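# Place phone on comic book and laptop on stand

## Task

Put the phone down lying flat with all of it resting on the comic book, and set the laptop, shut, onto the laptop stand with its top face upward and one of its long edges resting against the stand's lips; at the end neither arm may be in contact with the phone or the laptop.

## Robot and tools

Robot: two arms, left_arm and right_arm, each with a parallel gripper. The fingers extend along the gripper's own +z axis and close along its y axis. The reported gripper point sits midway between the finger pads, roughly 1 cm short of the fingertips.

Scene frame: origin at table-top height, halfway between the two nominal arm bases. +x runs out across the table, +z is up, and left_arm sits toward +y. Arm names do not match image left and right. Real bases are shifted slightly from nominal; a BASES line, if present, gives their calibrated places. Printed hand positions (end_effector_position in metres, end_effector_quat_wxyz) can be somewhat wrong, more so far from the base.

Row layout, shared by execute_actions and move: one flat list of 14 numbers, each in [-1, 1], always covering both arms even if only one moves. Order: left_arm dx, dy, dz, rx, ry, rz, opening, then right_arm dx, dy, dz, rx, ry, rz, opening. The six pose numbers are offsets, not poses: they count from that arm's Hand target as it stood when the action or move began, along scene-frame axes, with rotation about the Hand target's position. 1.0 equals 0.6 m for dx/dy/dz and 180 degrees for rotation; rx, ry, rz form a single rotation vector. A translation longer than 1.0 overall may be shortened along its direction. Opening is absolute, not an offset: +1 fully open (0.094 m), -1 closed. Sending all six pose numbers as 0 re-commands the current Hand target; an opening of 0 is a real command (half open), so resend an arm's present opening to leave it alone.

execute_actions: argument actions is a list of actions; each action is a table of up to 15 rows, one row per 1/30 s step, the last row held to fill 15 steps. Every row in an action counts from the action's start pose, not the previous row. Each new action restarts from the then-current Hand target, so repeating an offset moves further. An empty list just reports state and images. cameras chooses images: omitted, null or ["all"] gives all, [] none; an unknown name invalidates the call.

move: target is one 14-number row, or up to 15 rows differing only in pose offsets, all counted from the same starting Hand targets. Paths are straight, end together, take at least 0.5 s and stop at 10 s even if short. speed is path top speed in m/s, 0.002 to 0.5 (default 0.25), rotation capped at twice that in rad/s; one value or one per target. blend (m) rounds corners of a multi-target list. opening_speed (0.2 or more, per second on the -1..+1 scale) ramps fingers; otherwise opening is sent at once. blocking=false returns after about 0.5 s while motion continues; then call wait or stop before other motion. Moves do not avoid obstacles or the other arm; grippers lag and overshoot more at high speed and with a nearly straight arm. The result adds a move: line: done (at rest within 10 mm and 2 degrees), off_target, moving, held (a check blocked steps or the clearance check halted the path) or fault; limits=paced means the sent pose was clipped, limits=held means steps were withheld. None of these tell you about contact.

wait: seconds 0 to 10; arms keep their last command and a running move continues. stop: brakes a running move; needs room to slow down. zoom_image: camera is cam_head_left or cam_head_right (both 896x504), region [x0, y0, x1, y1] pixels from top-left, at most 504x504. finished_scene: scene number (here 2); irreversible, and the goal must already hold.

Controller: each step the command is clipped to within 100 mm and 20 degrees of the measured pose; Hand target in results is that clipped command, and later offsets start from it even if it fell short. Grippers may rest about 1 cm off target in free air from friction and weight. A gripper blocked by an object keeps pushing until you command its target back past the gripper. A "pose unreachable" line means the named arm's command was withheld, usually by clearance; that check does not stop gripper-to-gripper collisions.

Gripping: grip_measured is on the opening scale; empty it can read up to 1.6 mm wide, and on a firmly held rigid part up to about 3 mm (0.064) under its true width. Command slightly below the first-touch reading for a light hold; about 0.11 below gives full force (roughly 50 to 62 N per pad). To release, command well above grip_measured. grip_effort_nm is motor effort (negative closing), with offset and friction, not pad force. Joint torques carry offsets and noise; numbers 3 and 4 wrap at ±28 N m.

Joint ranges (rad): waist -2.880 to 2.880, shoulder 0.000 to 3.142, elbow 0.000 to 3.019 (straight 2.964), wrist pitch -1.693 to 1.571, wrist yaw -1.571 to 1.571, wrist roll -2.094 to 2.094.

Hazards: nothing may leave the table or be left off it. Avoid drops, releasing moving items, fast impacts and hard pressing; faster moves and targets far beyond contact hit harder. Keep the arms from striking each other. Random tugs on held items or nudges to loose ones can happen. Holding loads, stretched arms or pushing against unreachable targets heat motors: MOTOR HOT appears near 85 °C, and at 100 °C that arm goes limp for 30 to 60 s or more (OVER-TEMPERATURE FAULT). Smooth, quick, low-effort motion is preferred.

Each tool is called by a JSON object that holds its "fn" and its "kwargs", one argument or row to a line.

## Session

{"fn": "execute_actions", "kwargs": {
  "actions": []
}}

Scene clock: 0.00 s.
left_arm: end_effector_position=(+0.5781, +0.0324, +0.2203) grip_measured=+1.000 grip_effort_nm=n/a end_effector_quat_wxyz=(+0.373, -0.189, +0.872, +0.255) | right_arm: end_effector_position=(+0.2777, -0.6686, +0.2408) grip_measured=+1.000 grip_effort_nm=n/a end_effector_quat_wxyz=(+0.133, +0.606, +0.784, +0.005)
Joint positions: left_arm=[-0.632 1.766 1.516 -1.115 -0.923 -0.928 0.094] | right_arm=[-0.891 1.408 1.311 -1.216 -0.069 0.44 0.094]
Joint velocities: left_arm=[0.005 -0.015 0.007 -0.007 -0.037 -0.007 0] | right_arm=[-0.015 0.015 0.012 -0.007 -0.037 0.051 0]
Joint torques (N m): no reading
Motor temperatures (°C): left_arm=[22 27 35 23 28 23 27] | right_arm=[26 35 39 25 25 23 25]
Heat: left arm: hottest elbow 35 °C; right arm: hottest elbow 39 °C.
Hand target: left_arm +0.5842, +0.0283, +0.2384; +0.386, -0.198, +0.868, +0.242 | right_arm +0.2823, -0.6743, +0.2483; +0.141, +0.606, +0.783, +0.003
Tool commands: left_gripper/opening=+1.0 right_gripper/opening=+1.0

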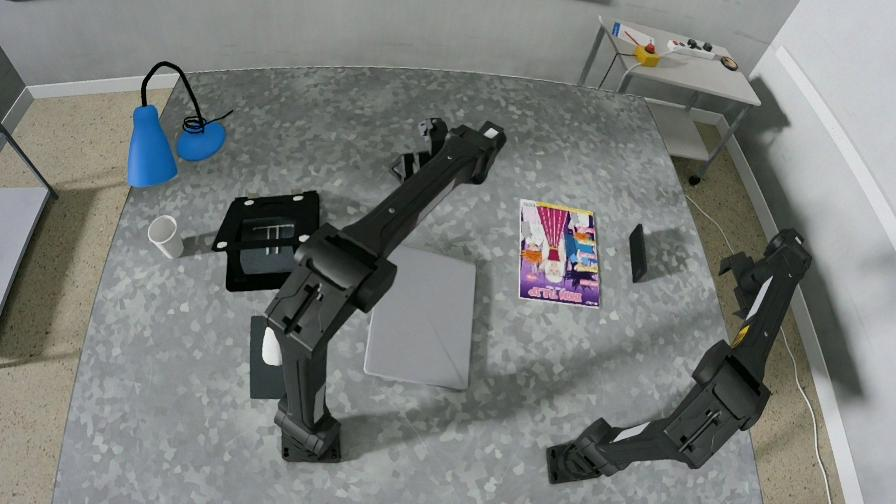

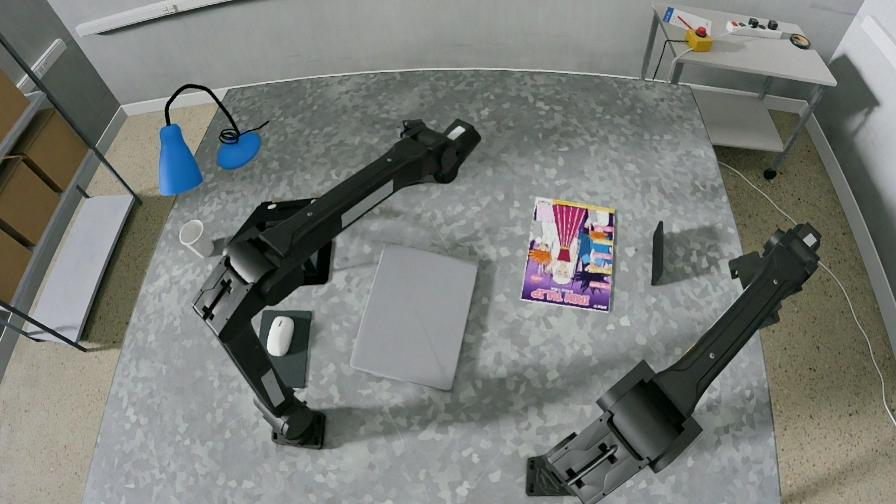

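{"fn": "zoom_image", "kwargs": {
  "camera": "cam_head_left",
  "region": [500, 180, 800, 349]
}}

{"fn": "zoom_image", "kwargs": {
  "camera": "cam_head_right",
  "region": [500, 180, 800, 349]
}}

{"fn": "zoom_image", "kwargs": {
  "camera": "cam_head_left",
  "region": [140, 160, 440, 329]
}}

{"fn": "zoom_image", "kwargs": {
  "camera": "cam_head_left",
  "region": [300, 220, 500, 420]
}}

{"fn": "zoom_image", "kwargs": {
  "camera": "cam_head_right",
  "region": [300, 220, 500, 420]
}}

Scaled by 1.680.

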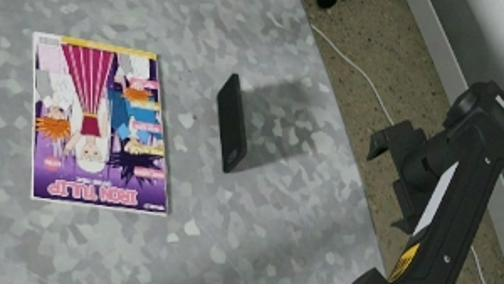

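Scaled by 1.680.

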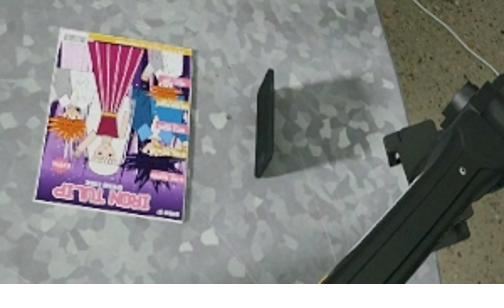

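Scaled by 1.680.

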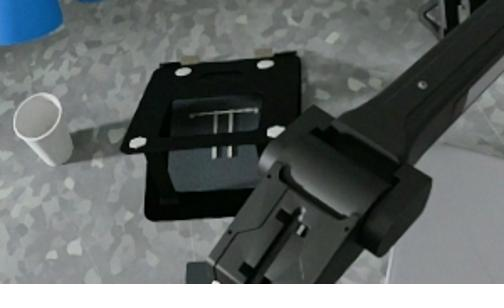

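Scaled by 2.520.

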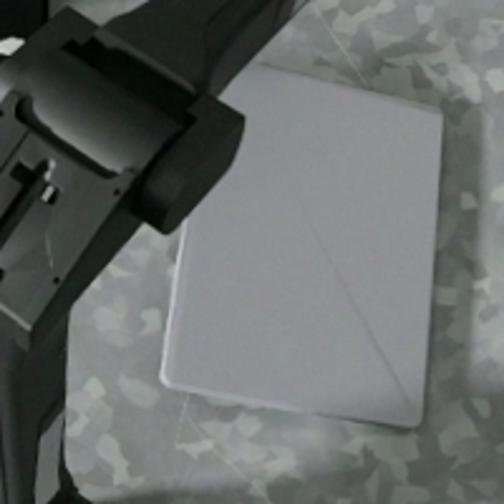

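Scaled by 2.520.

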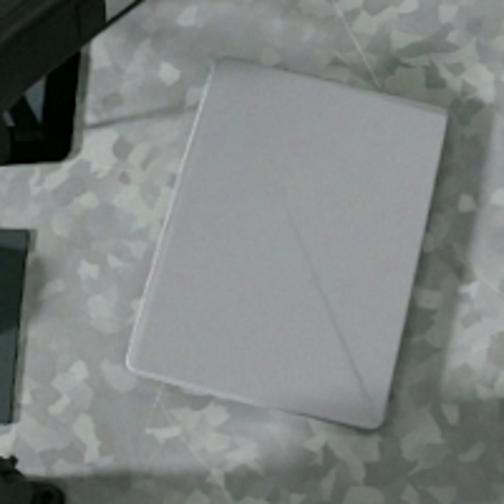

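{"fn": "move", "kwargs": {
  "target": [-0.473,0.37,0.187,-0.161,0.257,-0.132,1,0,0,0,0,0,0,1]
}}

Scene clock: 36.83 s.
left_arm: end_effector_position=(+0.3091, +0.2500, +0.3582) grip_measured=+1.000 grip_effort_nm=0.022 end_effector_quat_wxyz=(+0.105, -0.001, +0.994, +0.008) | right_arm: end_effector_position=(+0.2777, -0.6686, +0.2408) grip_measured=+1.000 grip_effort_nm=-0.007 end_effector_quat_wxyz=(+0.133, +0.606, +0.784, +0.005)
Joint positions: left_arm=[-0.008 0.965 1.279 -1.674 -0.012 0.021 0.094] | right_arm=[-0.891 1.408 1.311 -1.216 -0.069 0.44 0.094]
Joint velocities: left_arm=[-0.024 0.005 0.002 0.012 -0.037 -0.007 0] | right_arm=[-0.005 0.015 -0.007 -0.007 0.022 0.007 0]
Joint torques (N m): left_arm=[-0.97 -6.12 9.47 0.46 -0.01 0.1] | right_arm=[0.56 -14.27 10.8 0.64 0.01 0.14]
Motor temperatures (°C): left_arm=[22 30 38 23 29 23 27] | right_arm=[26 36 43 25 25 23 25]
Heat: left arm: hottest elbow 38 °C; right arm: hottest elbow 43 °C.
Hand target: left_arm +0.3061, +0.2536, +0.3553; -0.005, -0.002, +1.000, +0.005 | right_arm +0.2823, -0.6743, +0.2483; +0.141, +0.606, +0.783, +0.003
Off the commanded pose: left_arm 0.011 m, 12 deg | right_arm 0.010 m, 1 deg.
joint sent to its limit (left arm) — joint 4 (wrist pitch), lower limit. The joint targets are off in position and orientation.
move: off_target (left_arm)

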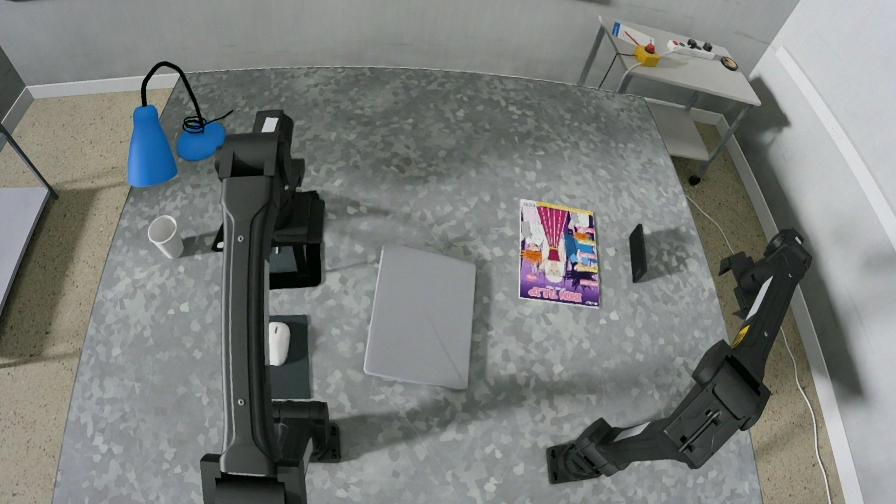

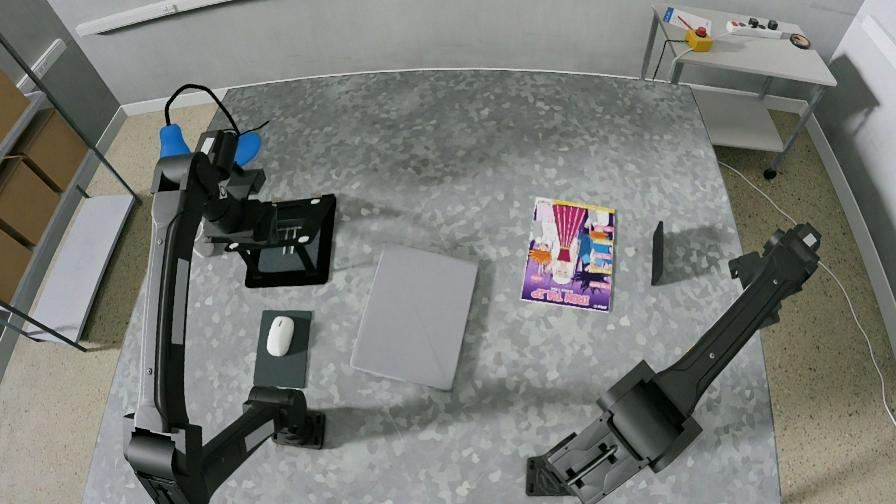

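{"fn": "zoom_image", "kwargs": {
  "camera": "cam_head_right",
  "region": [180, 170, 380, 300]
}}

{"fn": "zoom_image", "kwargs": {
  "camera": "cam_head_left",
  "region": [345, 235, 495, 395]
}}

{"fn": "zoom_image", "kwargs": {
  "camera": "cam_head_left",
  "region": [690, 210, 820, 340]
}}

Scaled by 2.520.

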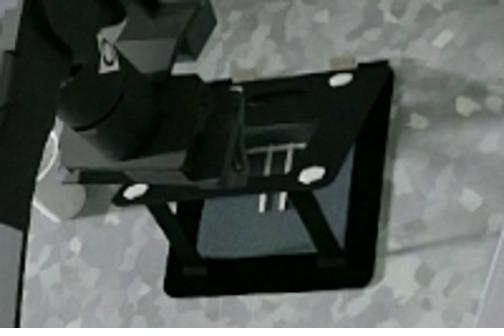

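Scaled by 3.150.

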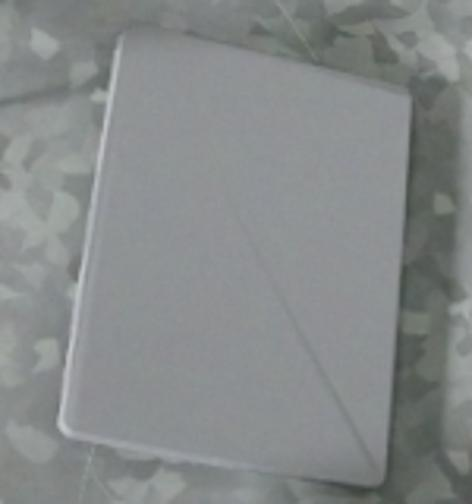

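Scaled by 3.877.

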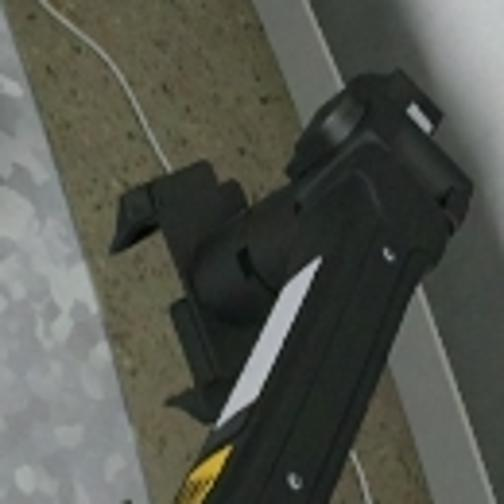

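{"fn": "move", "kwargs": {
  "target": [0,0,0,0,0,0,1,0.408,0.207,-0.047,0.004,0.096,0.378,1]
}}

{"fn": "zoom_image", "kwargs": {
  "camera": "cam_head_left",
  "region": [540, 130, 740, 330]
}}

{"fn": "zoom_image", "kwargs": {
  "camera": "cam_head_right",
  "region": [540, 130, 740, 330]
}}

Scene clock: 100.23 s.
left_arm: end_effector_position=(+0.3091, +0.2500, +0.3582) grip_measured=+1.000 grip_effort_nm=0.022 end_effector_quat_wxyz=(+0.105, +0.000, +0.994, +0.008) | right_arm: end_effector_position=(+0.5126, -0.5480, +0.2155) grip_measured=+1.000 grip_effort_nm=-0.017 end_effector_quat_wxyz=(-0.005, +0.069, +0.998, +0.006)
Joint positions: left_arm=[-0.008 0.965 1.279 -1.674 -0.012 0.021 0.094] | right_arm=[-0.419 1.91 1.9 -1.574 -0.008 -0.276 0.094]
Joint velocities: left_arm=[-0.024 -0.005 -0.017 0.017 -0.022 -0.007 0] | right_arm=[-0.024 -0.005 0.007 -0.002 0.007 0.022 0]
Joint torques (N m): left_arm=[-0.79 -5.71 9.32 0.24 0.02 0.13] | right_arm=[0.97 -20.01 13.05 -0.18 0.08 0.04]
Motor temperatures (°C): left_arm=[22 28 39 23 28 23 27] | right_arm=[26 37 48 25 24 23 25]
Heat: left arm: hottest elbow 39 °C; right arm: hottest elbow 48 °C.
Hand target: left_arm +0.3061, +0.2536, +0.3553; -0.005, -0.002, +1.000, +0.005 | right_arm +0.5288, -0.5517, +0.2155; -0.001, +0.062, +0.998, +0.004
Off the commanded pose: left_arm 0.006 m, 13 deg | right_arm 0.015 m, 1 deg.
joint sent to its limit (left arm) — joint 4 (wrist pitch), lower limit. The joint targets are off in orientation, not in position.
move: off_target (left_arm, right_arm)

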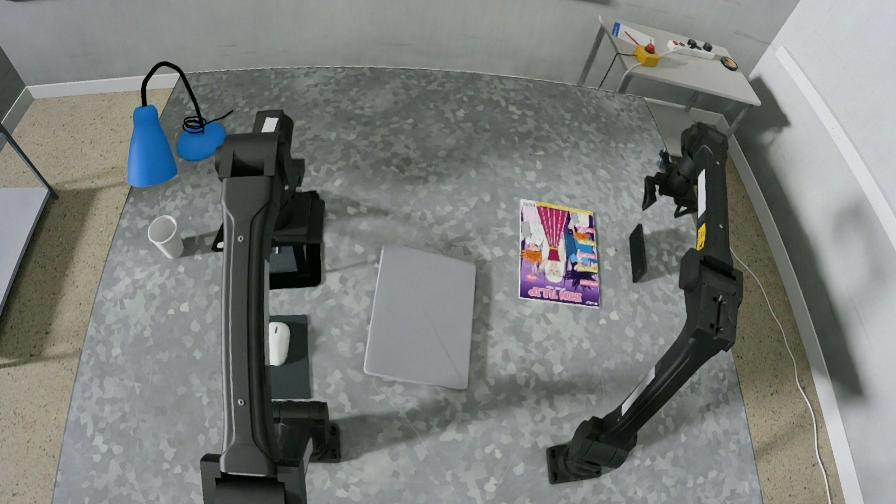

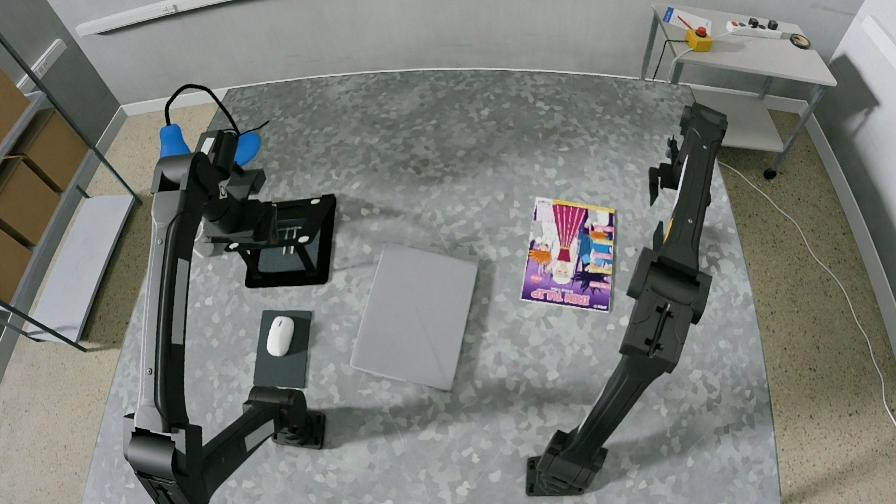

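Scaled by 2.520.

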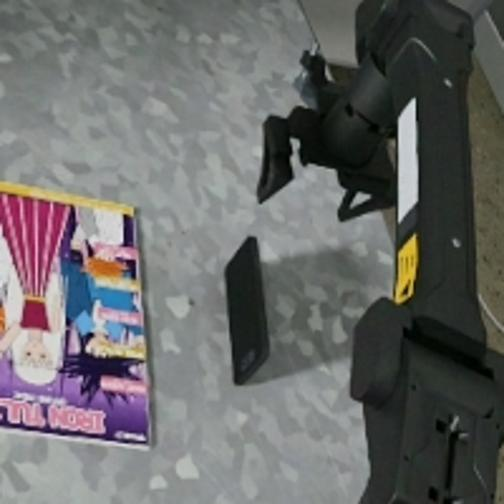

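Scaled by 2.520.

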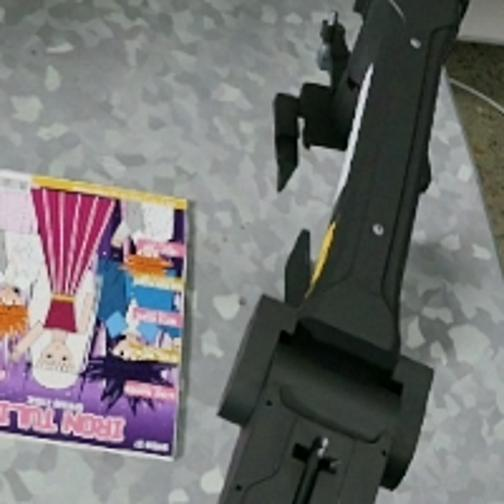

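{"fn": "move", "kwargs": {
  "target": [0,0,0,0,0,0,1,-0.04,-0.007,-0.1925,0,0,0,1],
  "speed": 0.15
}}

{"fn": "zoom_image", "kwargs": {
  "camera": "cam_head_left",
  "region": [590, 180, 710, 300]
}}

{"fn": "zoom_image", "kwargs": {
  "camera": "cam_head_right",
  "region": [600, 180, 720, 300]
}}

Scene clock: 112.50 s.
left_arm: end_effector_position=(+0.3091, +0.2500, +0.3582) grip_measured=+1.000 grip_effort_nm=0.017 end_effector_quat_wxyz=(+0.105, +0.000, +0.994, +0.008) | right_arm: end_effector_position=(+0.5073, -0.5508, +0.1210) grip_measured=+1.000 grip_effort_nm=-0.007 end_effector_quat_wxyz=(+0.013, +0.060, +0.998, +0.000)
Joint positions: left_arm=[-0.008 0.965 1.279 -1.674 -0.012 0.021 0.094] | right_arm=[-0.427 1.91 1.649 -1.286 -0.008 -0.301 0.094]
Joint velocities: left_arm=[-0.005 0.005 -0.012 -0.002 0.051 -0.007 0] | right_arm=[-0.005 -0.005 -0.012 0.007 -0.022 -0.007 0]
Joint torques (N m): left_arm=[-0.26 -5.71 9.42 0.5 0.01 0.03] | right_arm=[-0.26 -20.01 7.64 0.57 0.08 0.09]
Motor temperatures (°C): left_arm=[22 27 39 23 28 23 27] | right_arm=[26 37 49 25 24 23 25]
Heat: left arm: hottest elbow 39 °C; right arm: hottest elbow 49 °C.
Hand target: left_arm +0.3061, +0.2536, +0.3553; -0.005, -0.002, +1.000, +0.005 | right_arm +0.5030, -0.5567, +0.1004; -0.001, +0.062, +0.998, +0.004
Off the commanded pose: left_arm 0.006 m, 13 deg | right_arm 0.022 m, 2 deg.
joint sent to its limit (left arm) — joint 4 (wrist pitch), lower limit. The joint targets are off in orientation, not in position.
move: off_target (left_arm, right_arm)

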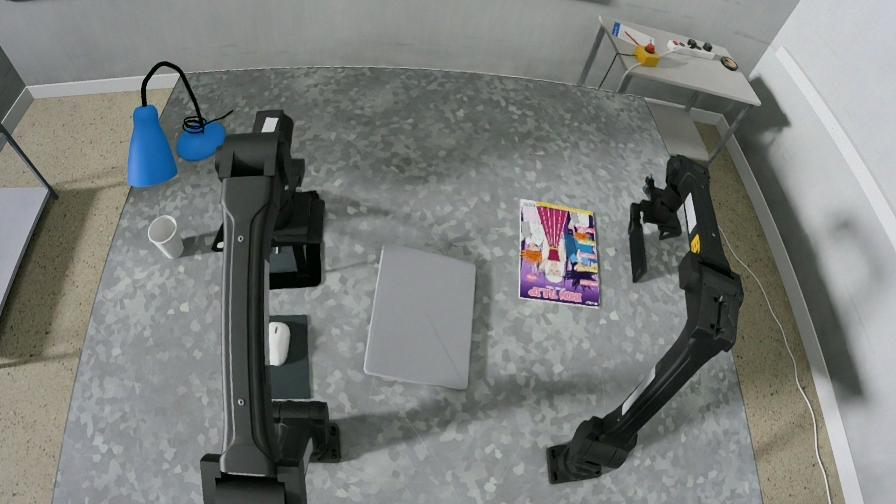

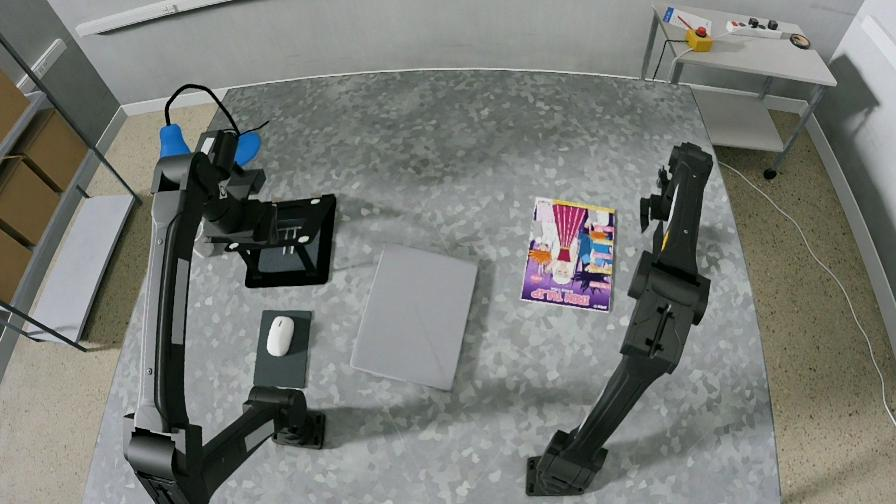

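Scaled by 4.200.

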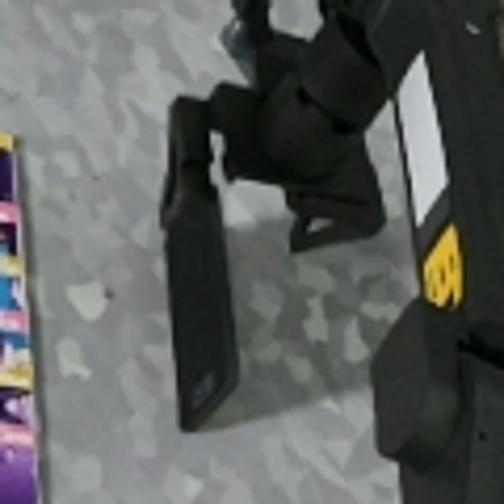

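Scaled by 4.200.

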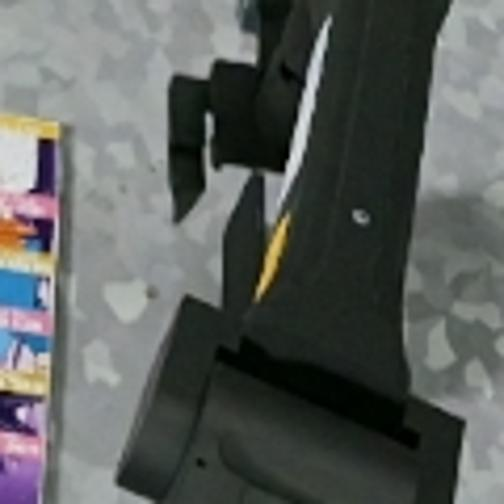

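{"fn": "move", "kwargs": {
  "target": [0,0,0,0,0,0,1,-0.008,0,-0.095,0,0,0,1],
  "speed": 0.1
}}

{"fn": "zoom_image", "kwargs": {
  "camera": "cam_head_left",
  "region": [590, 180, 710, 300]
}}

{"fn": "zoom_image", "kwargs": {
  "camera": "cam_head_right",
  "region": [600, 180, 720, 300]
}}

Scene clock: 120.97 s.
left_arm: end_effector_position=(+0.3091, +0.2500, +0.3582) grip_measured=+1.000 grip_effort_nm=0.017 end_effector_quat_wxyz=(+0.105, +0.000, +0.994, +0.008) | right_arm: end_effector_position=(+0.5033, -0.5512, +0.0670) grip_measured=+1.000 grip_effort_nm=-0.007 end_effector_quat_wxyz=(+0.015, +0.059, +0.998, -0.001)
Joint positions: left_arm=[-0.008 0.965 1.279 -1.674 -0.012 0.022 0.094] | right_arm=[-0.43 1.944 1.553 -1.151 -0.008 -0.306 0.094]
Joint velocities: left_arm=[-0.005 -0.015 -0.007 -0.007 -0.022 -0.007 0] | right_arm=[-0.005 -0.005 -0.002 -0.027 -0.007 -0.051 0]
Joint torques (N m): left_arm=[0.21 -5.95 9.22 0.68 -0.01 0.06] | right_arm=[-0.38 -20.13 7.32 0.55 0.08 0.08]
Motor temperatures (°C): left_arm=[22 27 39 23 28 23 27] | right_arm=[26 38 49 25 24 23 25]
Heat: left arm: hottest elbow 39 °C; right arm: hottest elbow 49 °C.
Hand target: left_arm +0.3061, +0.2536, +0.3553; -0.005, -0.002, +1.000, +0.005 | right_arm +0.4971, -0.5569, +0.0433; -0.001, +0.062, +0.998, +0.004
Off the commanded pose: left_arm 0.006 m, 13 deg | right_arm 0.025 m, 2 deg.
joint sent to its limit (left arm) — joint 4 (wrist pitch), lower limit. The joint targets are off in orientation, not in position.
move: off_target (left_arm, right_arm)

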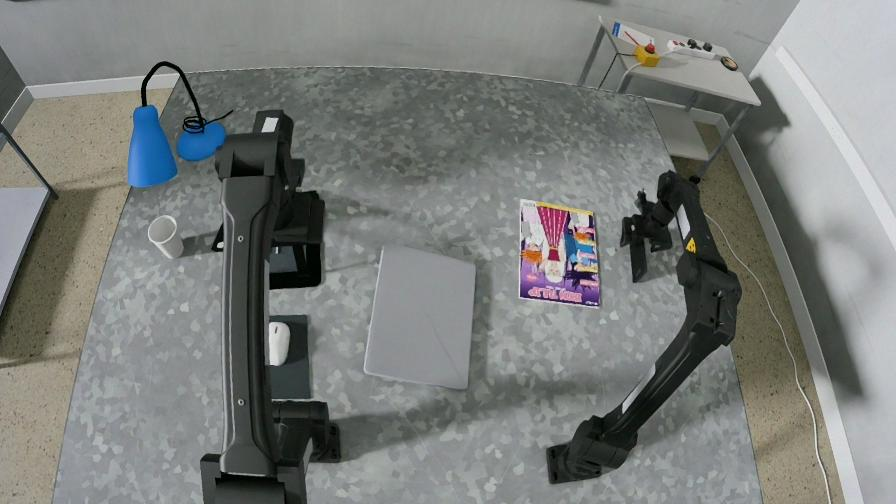

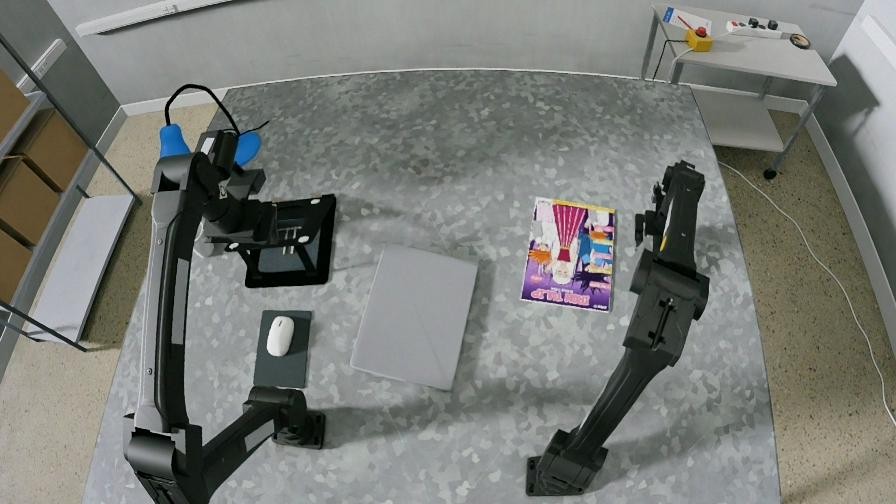

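Scaled by 4.200.

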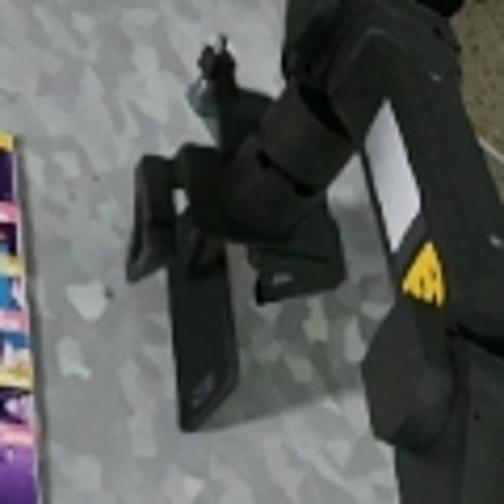

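Scaled by 4.200.

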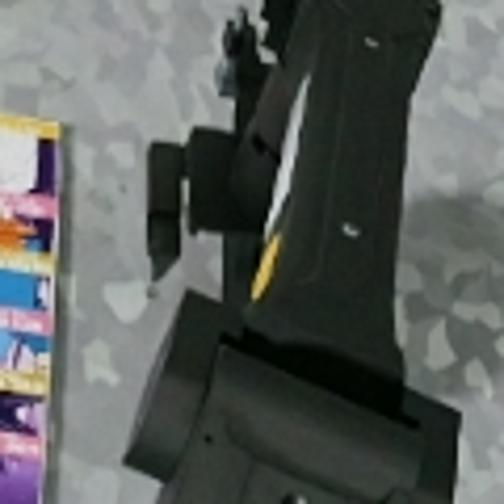

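{"fn": "move", "kwargs": {
  "target": [0,0,0,0,0,0,1,0,0,-0.025,0,0,0,1],
  "speed": 0.1,
  "cameras": []
}}

{"fn": "move", "kwargs": {
  "target": [0,0,0,0,0,0,1,0,0,0,0,0,0,-0.95],
  "opening_speed": 0.8
}}

{"fn": "zoom_image", "kwargs": {
  "camera": "cam_head_left",
  "region": [590, 180, 710, 300]
}}

Scene clock: 126.93 s.
left_arm: end_effector_position=(+0.3091, +0.2500, +0.3582) grip_measured=+1.000 grip_effort_nm=0.022 end_effector_quat_wxyz=(+0.105, +0.000, +0.994, +0.008) | right_arm: end_effector_position=(+0.5049, -0.5519, +0.0552) grip_measured=+1.000 grip_effort_nm=-0.017 end_effector_quat_wxyz=(+0.018, +0.059, +0.998, -0.002)
Joint positions: left_arm=[-0.008 0.965 1.279 -1.674 -0.012 0.022 0.094] | right_arm=[-0.43 1.956 1.539 -1.118 -0.008 -0.307 0.094]
Joint velocities: left_arm=[-0.005 -0.005 -0.007 -0.007 0.051 -0.007 0] | right_arm=[-0.005 -0.015 0.002 0.007 -0.022 0.022 0]
Joint torques (N m): left_arm=[0.03 -5.54 9.5 0.5 -0.01 0.12] | right_arm=[-0.32 -19.78 7.04 0.42 0.09 0.09]
Motor temperatures (°C): left_arm=[22 27 39 23 28 23 27] | right_arm=[26 38 49 25 24 23 25]
Heat: left arm: hottest elbow 39 °C; right arm: hottest elbow 49 °C.
Hand target: left_arm +0.3061, +0.2536, +0.3553; -0.005, -0.002, +1.000, +0.005 | right_arm +0.4970, -0.5571, +0.0283; -0.001, +0.062, +0.998, +0.004
Off the commanded pose: left_arm 0.006 m, 13 deg | right_arm 0.029 m, 2 deg.
joint sent to its limit (left arm) — joint 4 (wrist pitch), lower limit. The joint targets are off in orientation, not in position.
move: off_target (left_arm, right_arm)
No camera images: "cameras" was empty.

Scene clock: 129.60 s.
left_arm: end_effector_position=(+0.3091, +0.2500, +0.3582) grip_measured=+1.000 grip_effort_nm=0.022 end_effector_quat_wxyz=(+0.105, +0.000, +0.994, +0.008) | right_arm: end_effector_position=(+0.5044, -0.5539, +0.0552) grip_measured=-0.848 grip_effort_nm=-1.018 end_effector_quat_wxyz=(+0.018, +0.060, +0.998, -0.004)
Joint positions: left_arm=[-0.008 0.965 1.279 -1.674 -0.012 0.022 0.094] | right_arm=[-0.433 1.956 1.539 -1.116 -0.006 -0.308 0.007]
Joint velocities: left_arm=[-0.015 -0.005 -0.002 0.007 -0.051 -0.022 0] | right_arm=[-0.005 0.005 -0.012 0.007 -0.007 0.022 -0.001]
Joint torques (N m): left_arm=[-1.32 -5.6 9.44 0.34 0 0.08] | right_arm=[-0.26 -19.9 7.08 0.53 -0.01 0.09]
Motor temperatures (°C): left_arm=[22 27 39 23 28 23 27] | right_arm=[26 38 49 25 24 23 25]
Heat: left arm: hottest elbow 39 °C; right arm: hottest elbow 49 °C.
Hand target: left_arm +0.3061, +0.2536, +0.3553; -0.005, -0.002, +1.000, +0.005 | right_arm +0.4970, -0.5570, +0.0283; -0.001, +0.062, +0.998, +0.004
Off the commanded pose: left_arm 0.006 m, 13 deg | right_arm 0.028 m, 2 deg.
joint sent to its limit (left arm) — joint 4 (wrist pitch), lower limit. The joint targets are off in orientation, not in position.
move: off_target (left_arm, right_arm)

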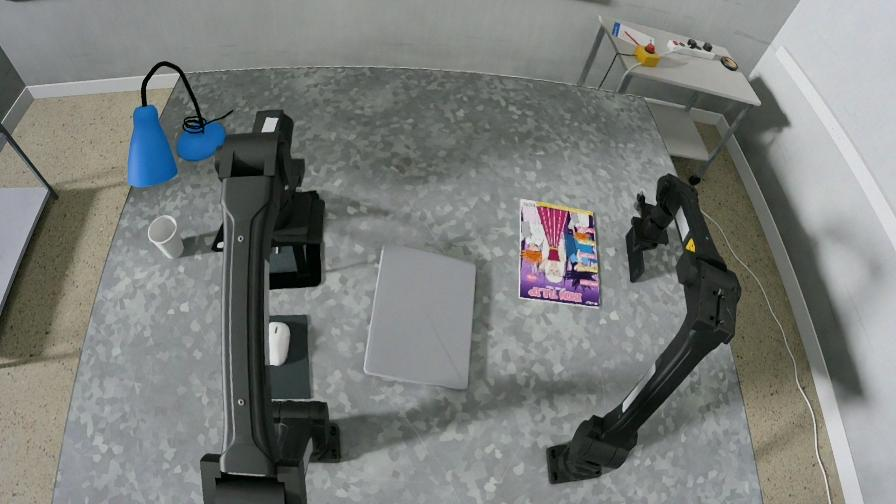

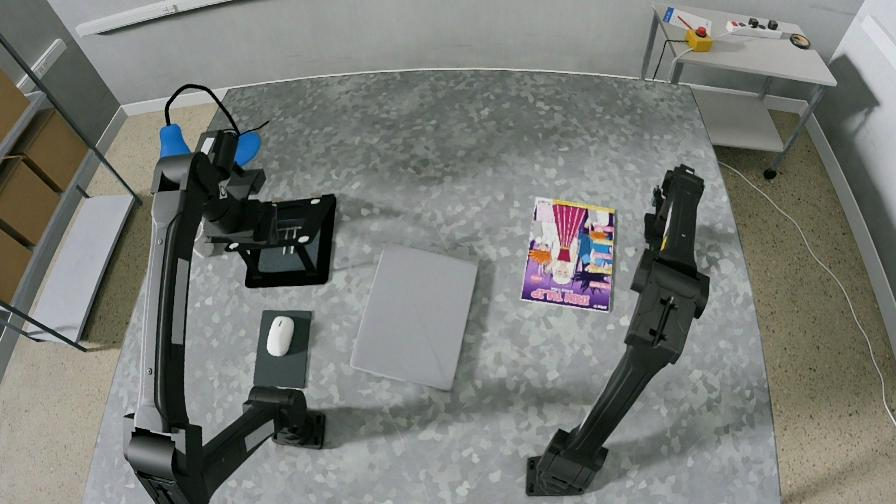

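Scaled by 4.200.

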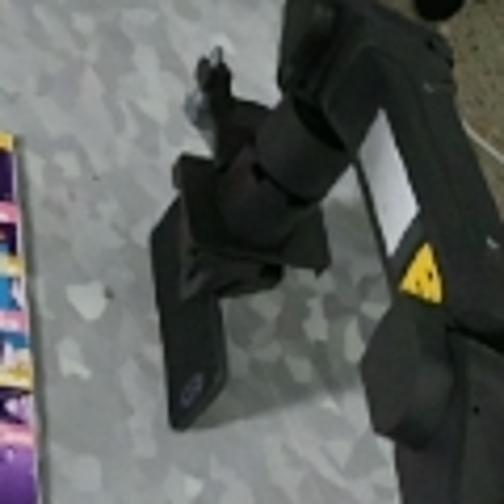

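{"fn": "move", "kwargs": {
  "target": [
    [0,0,0,0,0,0,1,0,0,0.25,0,0,0,-0.95],
    [0,0,0,0,0,0,1,-0.062,0.337,0.33,0,0,-0.461,-0.95]
  ],
  "speed": 0.2,
  "blend": 0.03
}}

Scene clock: 145.50 s.
left_arm: end_effector_position=(+0.3091, +0.2500, +0.3582) grip_measured=+1.000 grip_effort_nm=0.022 end_effector_quat_wxyz=(+0.105, +0.000, +0.994, +0.008) | right_arm: end_effector_position=(+0.4722, -0.3569, +0.2144) grip_measured=-0.849 grip_effort_nm=-1.048 end_effector_quat_wxyz=(-0.005, +0.708, +0.706, +0.000)
Joint positions: left_arm=[-0.008 0.965 1.279 -1.674 -0.012 0.022 0.094] | right_arm=[-0.097 1.665 1.557 -1.471 -0.007 1.482 0.007]
Joint velocities: left_arm=[0.005 -0.015 -0.002 -0.002 -0.022 0.066 0] | right_arm=[-0.005 -0.005 -0.002 -0.017 -0.022 -0.037 0]
Joint torques (N m): left_arm=[-0.44 -5.42 9.32 0.32 0.02 0.12] | right_arm=[1.2 -21.25 7.99 -0.28 0.16 0.25]
Motor temperatures (°C): left_arm=[22 27 39 23 27 23 27] | right_arm=[26 39 48 25 24 23 26]
Heat: left arm: hottest elbow 39 °C; right arm: hottest elbow 48 °C.
Hand target: left_arm +0.3061, +0.2536, +0.3553; -0.005, -0.002, +1.000, +0.005 | right_arm +0.4648, -0.3514, +0.2251; -0.001, +0.707, +0.707, +0.003
Off the commanded pose: left_arm 0.006 m, 13 deg | right_arm 0.017 m, 1 deg.
joint sent to its limit (left arm) — joint 4 (wrist pitch), lower limit. The joint targets are off in orientation, not in position.
move: off_target (left_arm, right_arm)

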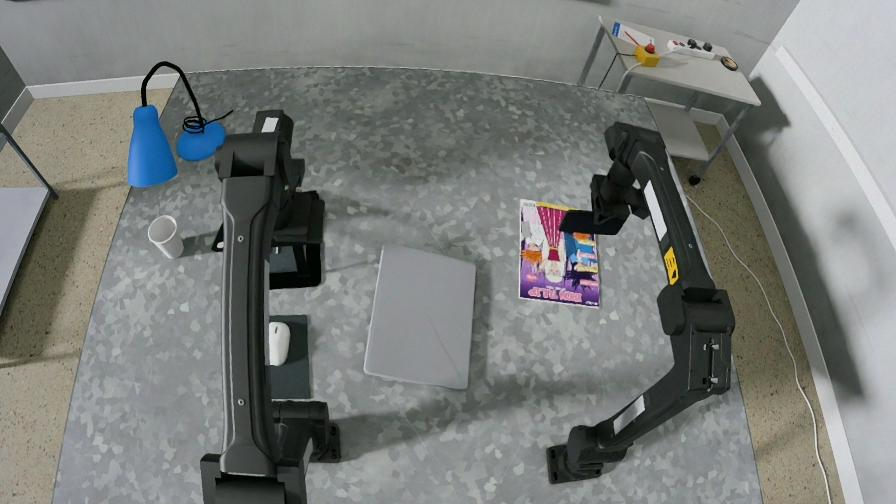

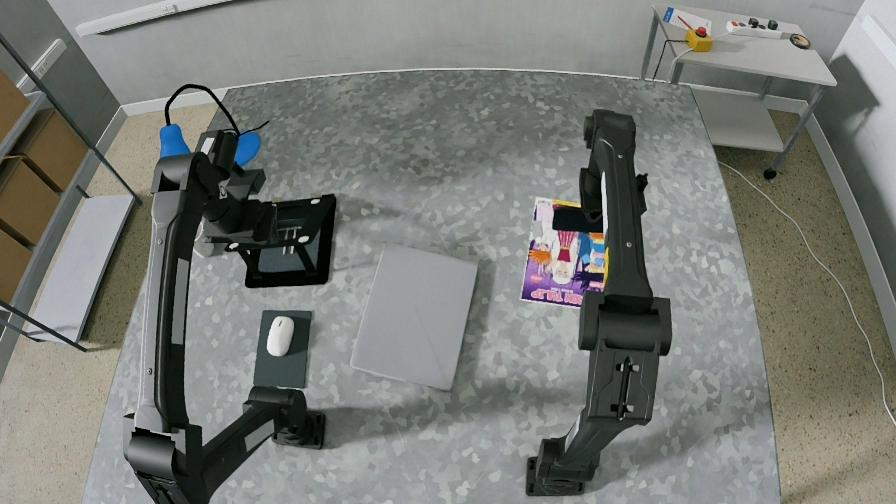

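{"fn": "move", "kwargs": {
  "target": [0,0,0,0,0,0,1,0.0,-0.005,-0.09,0,-0.361,0,-0.95],
  "speed": 0.2
}}

{"fn": "zoom_image", "kwargs": {
  "camera": "cam_head_left",
  "region": [500, 150, 680, 330]
}}

{"fn": "zoom_image", "kwargs": {
  "camera": "cam_head_right",
  "region": [500, 150, 680, 330]
}}

Scene clock: 151.53 s.
left_arm: end_effector_position=(+0.3091, +0.2500, +0.3582) grip_measured=+1.000 grip_effort_nm=0.022 end_effector_quat_wxyz=(+0.105, +0.000, +0.994, +0.008) | right_arm: end_effector_position=(+0.4619, -0.3492, +0.1706) grip_measured=-0.849 grip_effort_nm=-1.038 end_effector_quat_wxyz=(+0.376, +0.589, +0.612, +0.371)
Joint positions: left_arm=[-0.008 0.965 1.279 -1.674 -0.012 0.022 0.094] | right_arm=[-0.121 1.255 0.602 0.191 -0.116 1.489 0.007]
Joint velocities: left_arm=[-0.005 -0.005 -0.002 -0.022 -0.037 0.022 0] | right_arm=[-0.005 0.005 -0.017 -0.007 -0.022 -0.022 0.001]
Joint torques (N m): left_arm=[-0.03 -5.48 9.14 0.36 0.02 0.08] | right_arm=[-0.32 -10.46 7.86 2.55 -0.08 0.17]
Motor temperatures (°C): left_arm=[22 27 39 23 27 23 27] | right_arm=[26 39 47 25 24 23 26]
Heat: left arm: hottest elbow 39 °C; right arm: hottest elbow 47 °C.
Hand target: left_arm +0.3061, +0.2536, +0.3553; -0.005, -0.002, +1.000, +0.005 | right_arm +0.4625, -0.3551, +0.1739; +0.383, +0.590, +0.602, +0.378
Off the commanded pose: left_arm 0.006 m, 13 deg | right_arm 0.006 m, 2 deg.
joint sent to its limit (left arm) — joint 4 (wrist pitch), lower limit. The joint targets are off in orientation, not in position.
move: off_target (left_arm)

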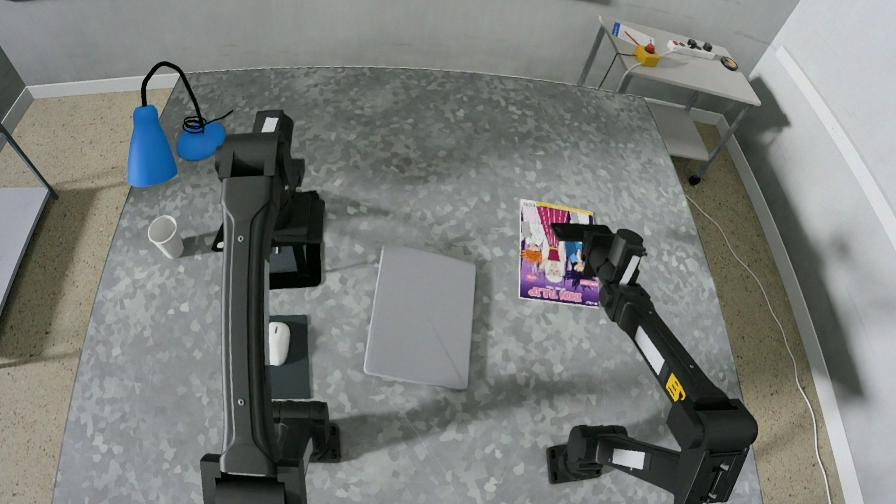

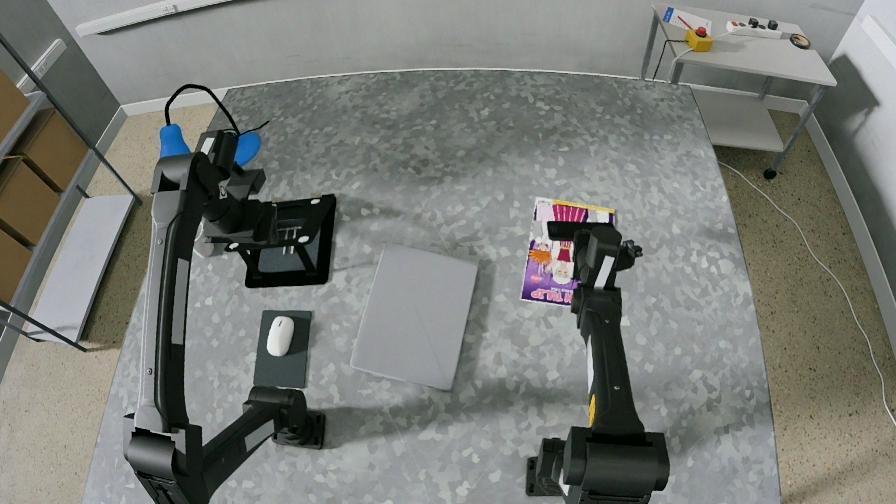

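Scaled by 2.800.

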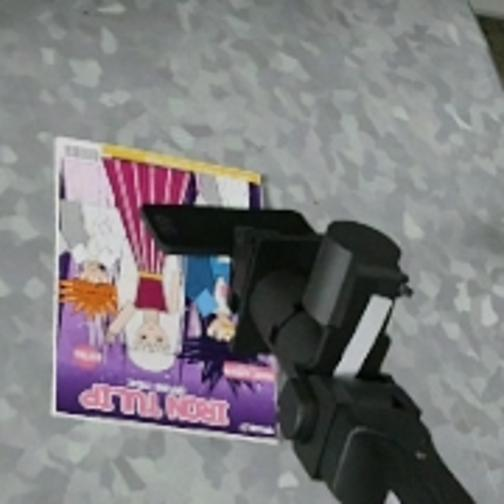

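Scaled by 2.800.

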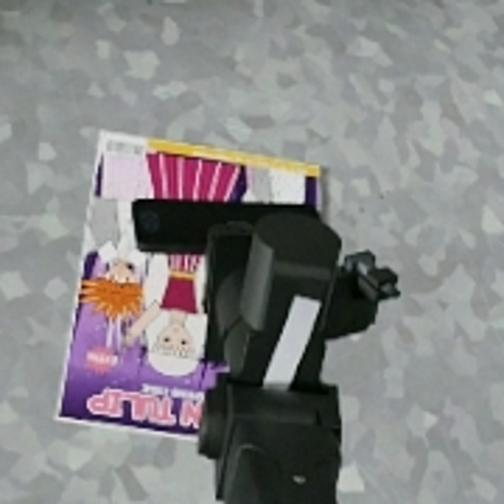

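{"fn": "move", "kwargs": {
  "target": [0,0,0,0,0,0,1,0.015,0.0,-0.2,0,0,0,-0.95],
  "speed": 0.12
}}

{"fn": "zoom_image", "kwargs": {
  "camera": "cam_head_left",
  "region": [500, 150, 680, 330]
}}

Scene clock: 156.53 s.
left_arm: end_effector_position=(+0.3091, +0.2500, +0.3582) grip_measured=+1.000 grip_effort_nm=0.017 end_effector_quat_wxyz=(+0.105, +0.000, +0.994, +0.008) | right_arm: end_effector_position=(+0.4689, -0.3500, +0.0539) grip_measured=-0.849 grip_effort_nm=-1.038 end_effector_quat_wxyz=(+0.378, +0.588, +0.610, +0.374)
Joint positions: left_arm=[-0.008 0.965 1.279 -1.674 -0.012 0.022 0.094] | right_arm=[-0.121 1.628 0.51 0.665 -0.116 1.491 0.007]
Joint velocities: left_arm=[-0.024 -0.015 -0.002 -0.012 -0.007 0.051 0] | right_arm=[-0.015 0.005 -0.002 0.007 0.007 0.051 -0.001]
Joint torques (N m): left_arm=[-0.09 -5.89 9.29 0.36 0.02 0.12] | right_arm=[-0.09 -12.16 5.12 2.5 0.06 0.15]
Motor temperatures (°C): left_arm=[22 27 39 23 27 23 27] | right_arm=[26 38 47 25 24 23 27]
Heat: left arm: hottest elbow 39 °C; right arm: hottest elbow 47 °C.
Hand target: left_arm +0.3061, +0.2536, +0.3553; -0.005, -0.002, +1.000, +0.005 | right_arm +0.4700, -0.3545, +0.0536; +0.383, +0.590, +0.602, +0.377
Off the commanded pose: left_arm 0.006 m, 13 deg | right_arm 0.006 m, 1 deg.
joint sent to its limit (left arm) — joint 4 (wrist pitch), lower limit. The joint targets are off in orientation, not in position.
move: off_target (left_arm)

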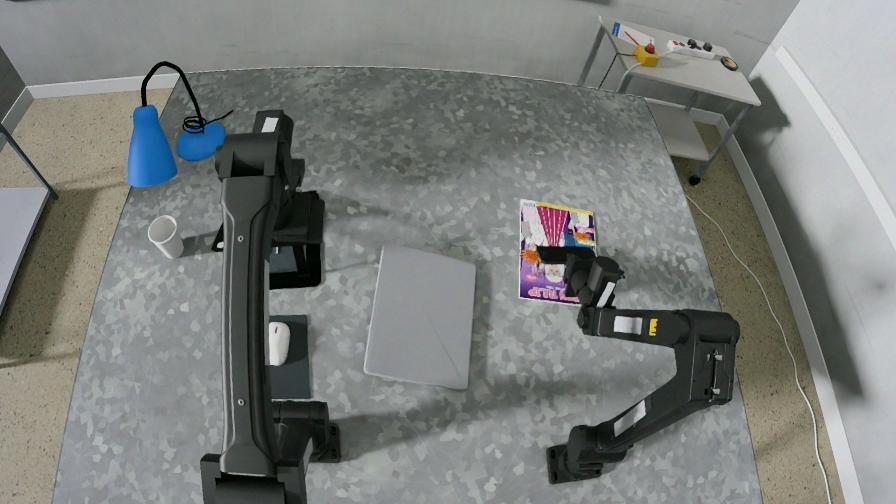

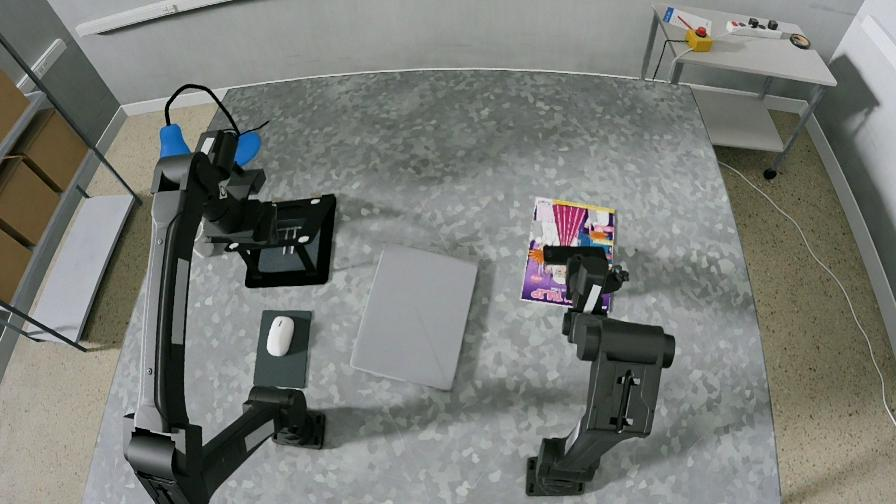

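Scaled by 2.800.

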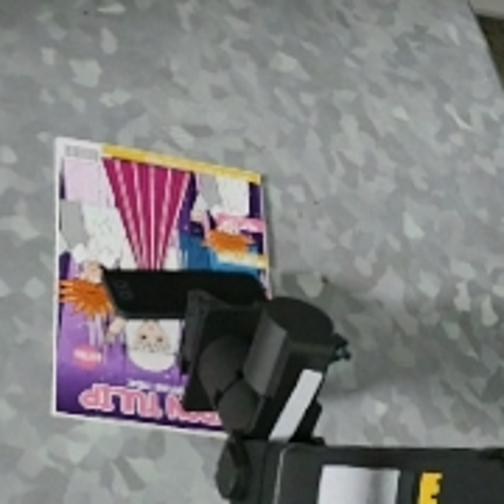

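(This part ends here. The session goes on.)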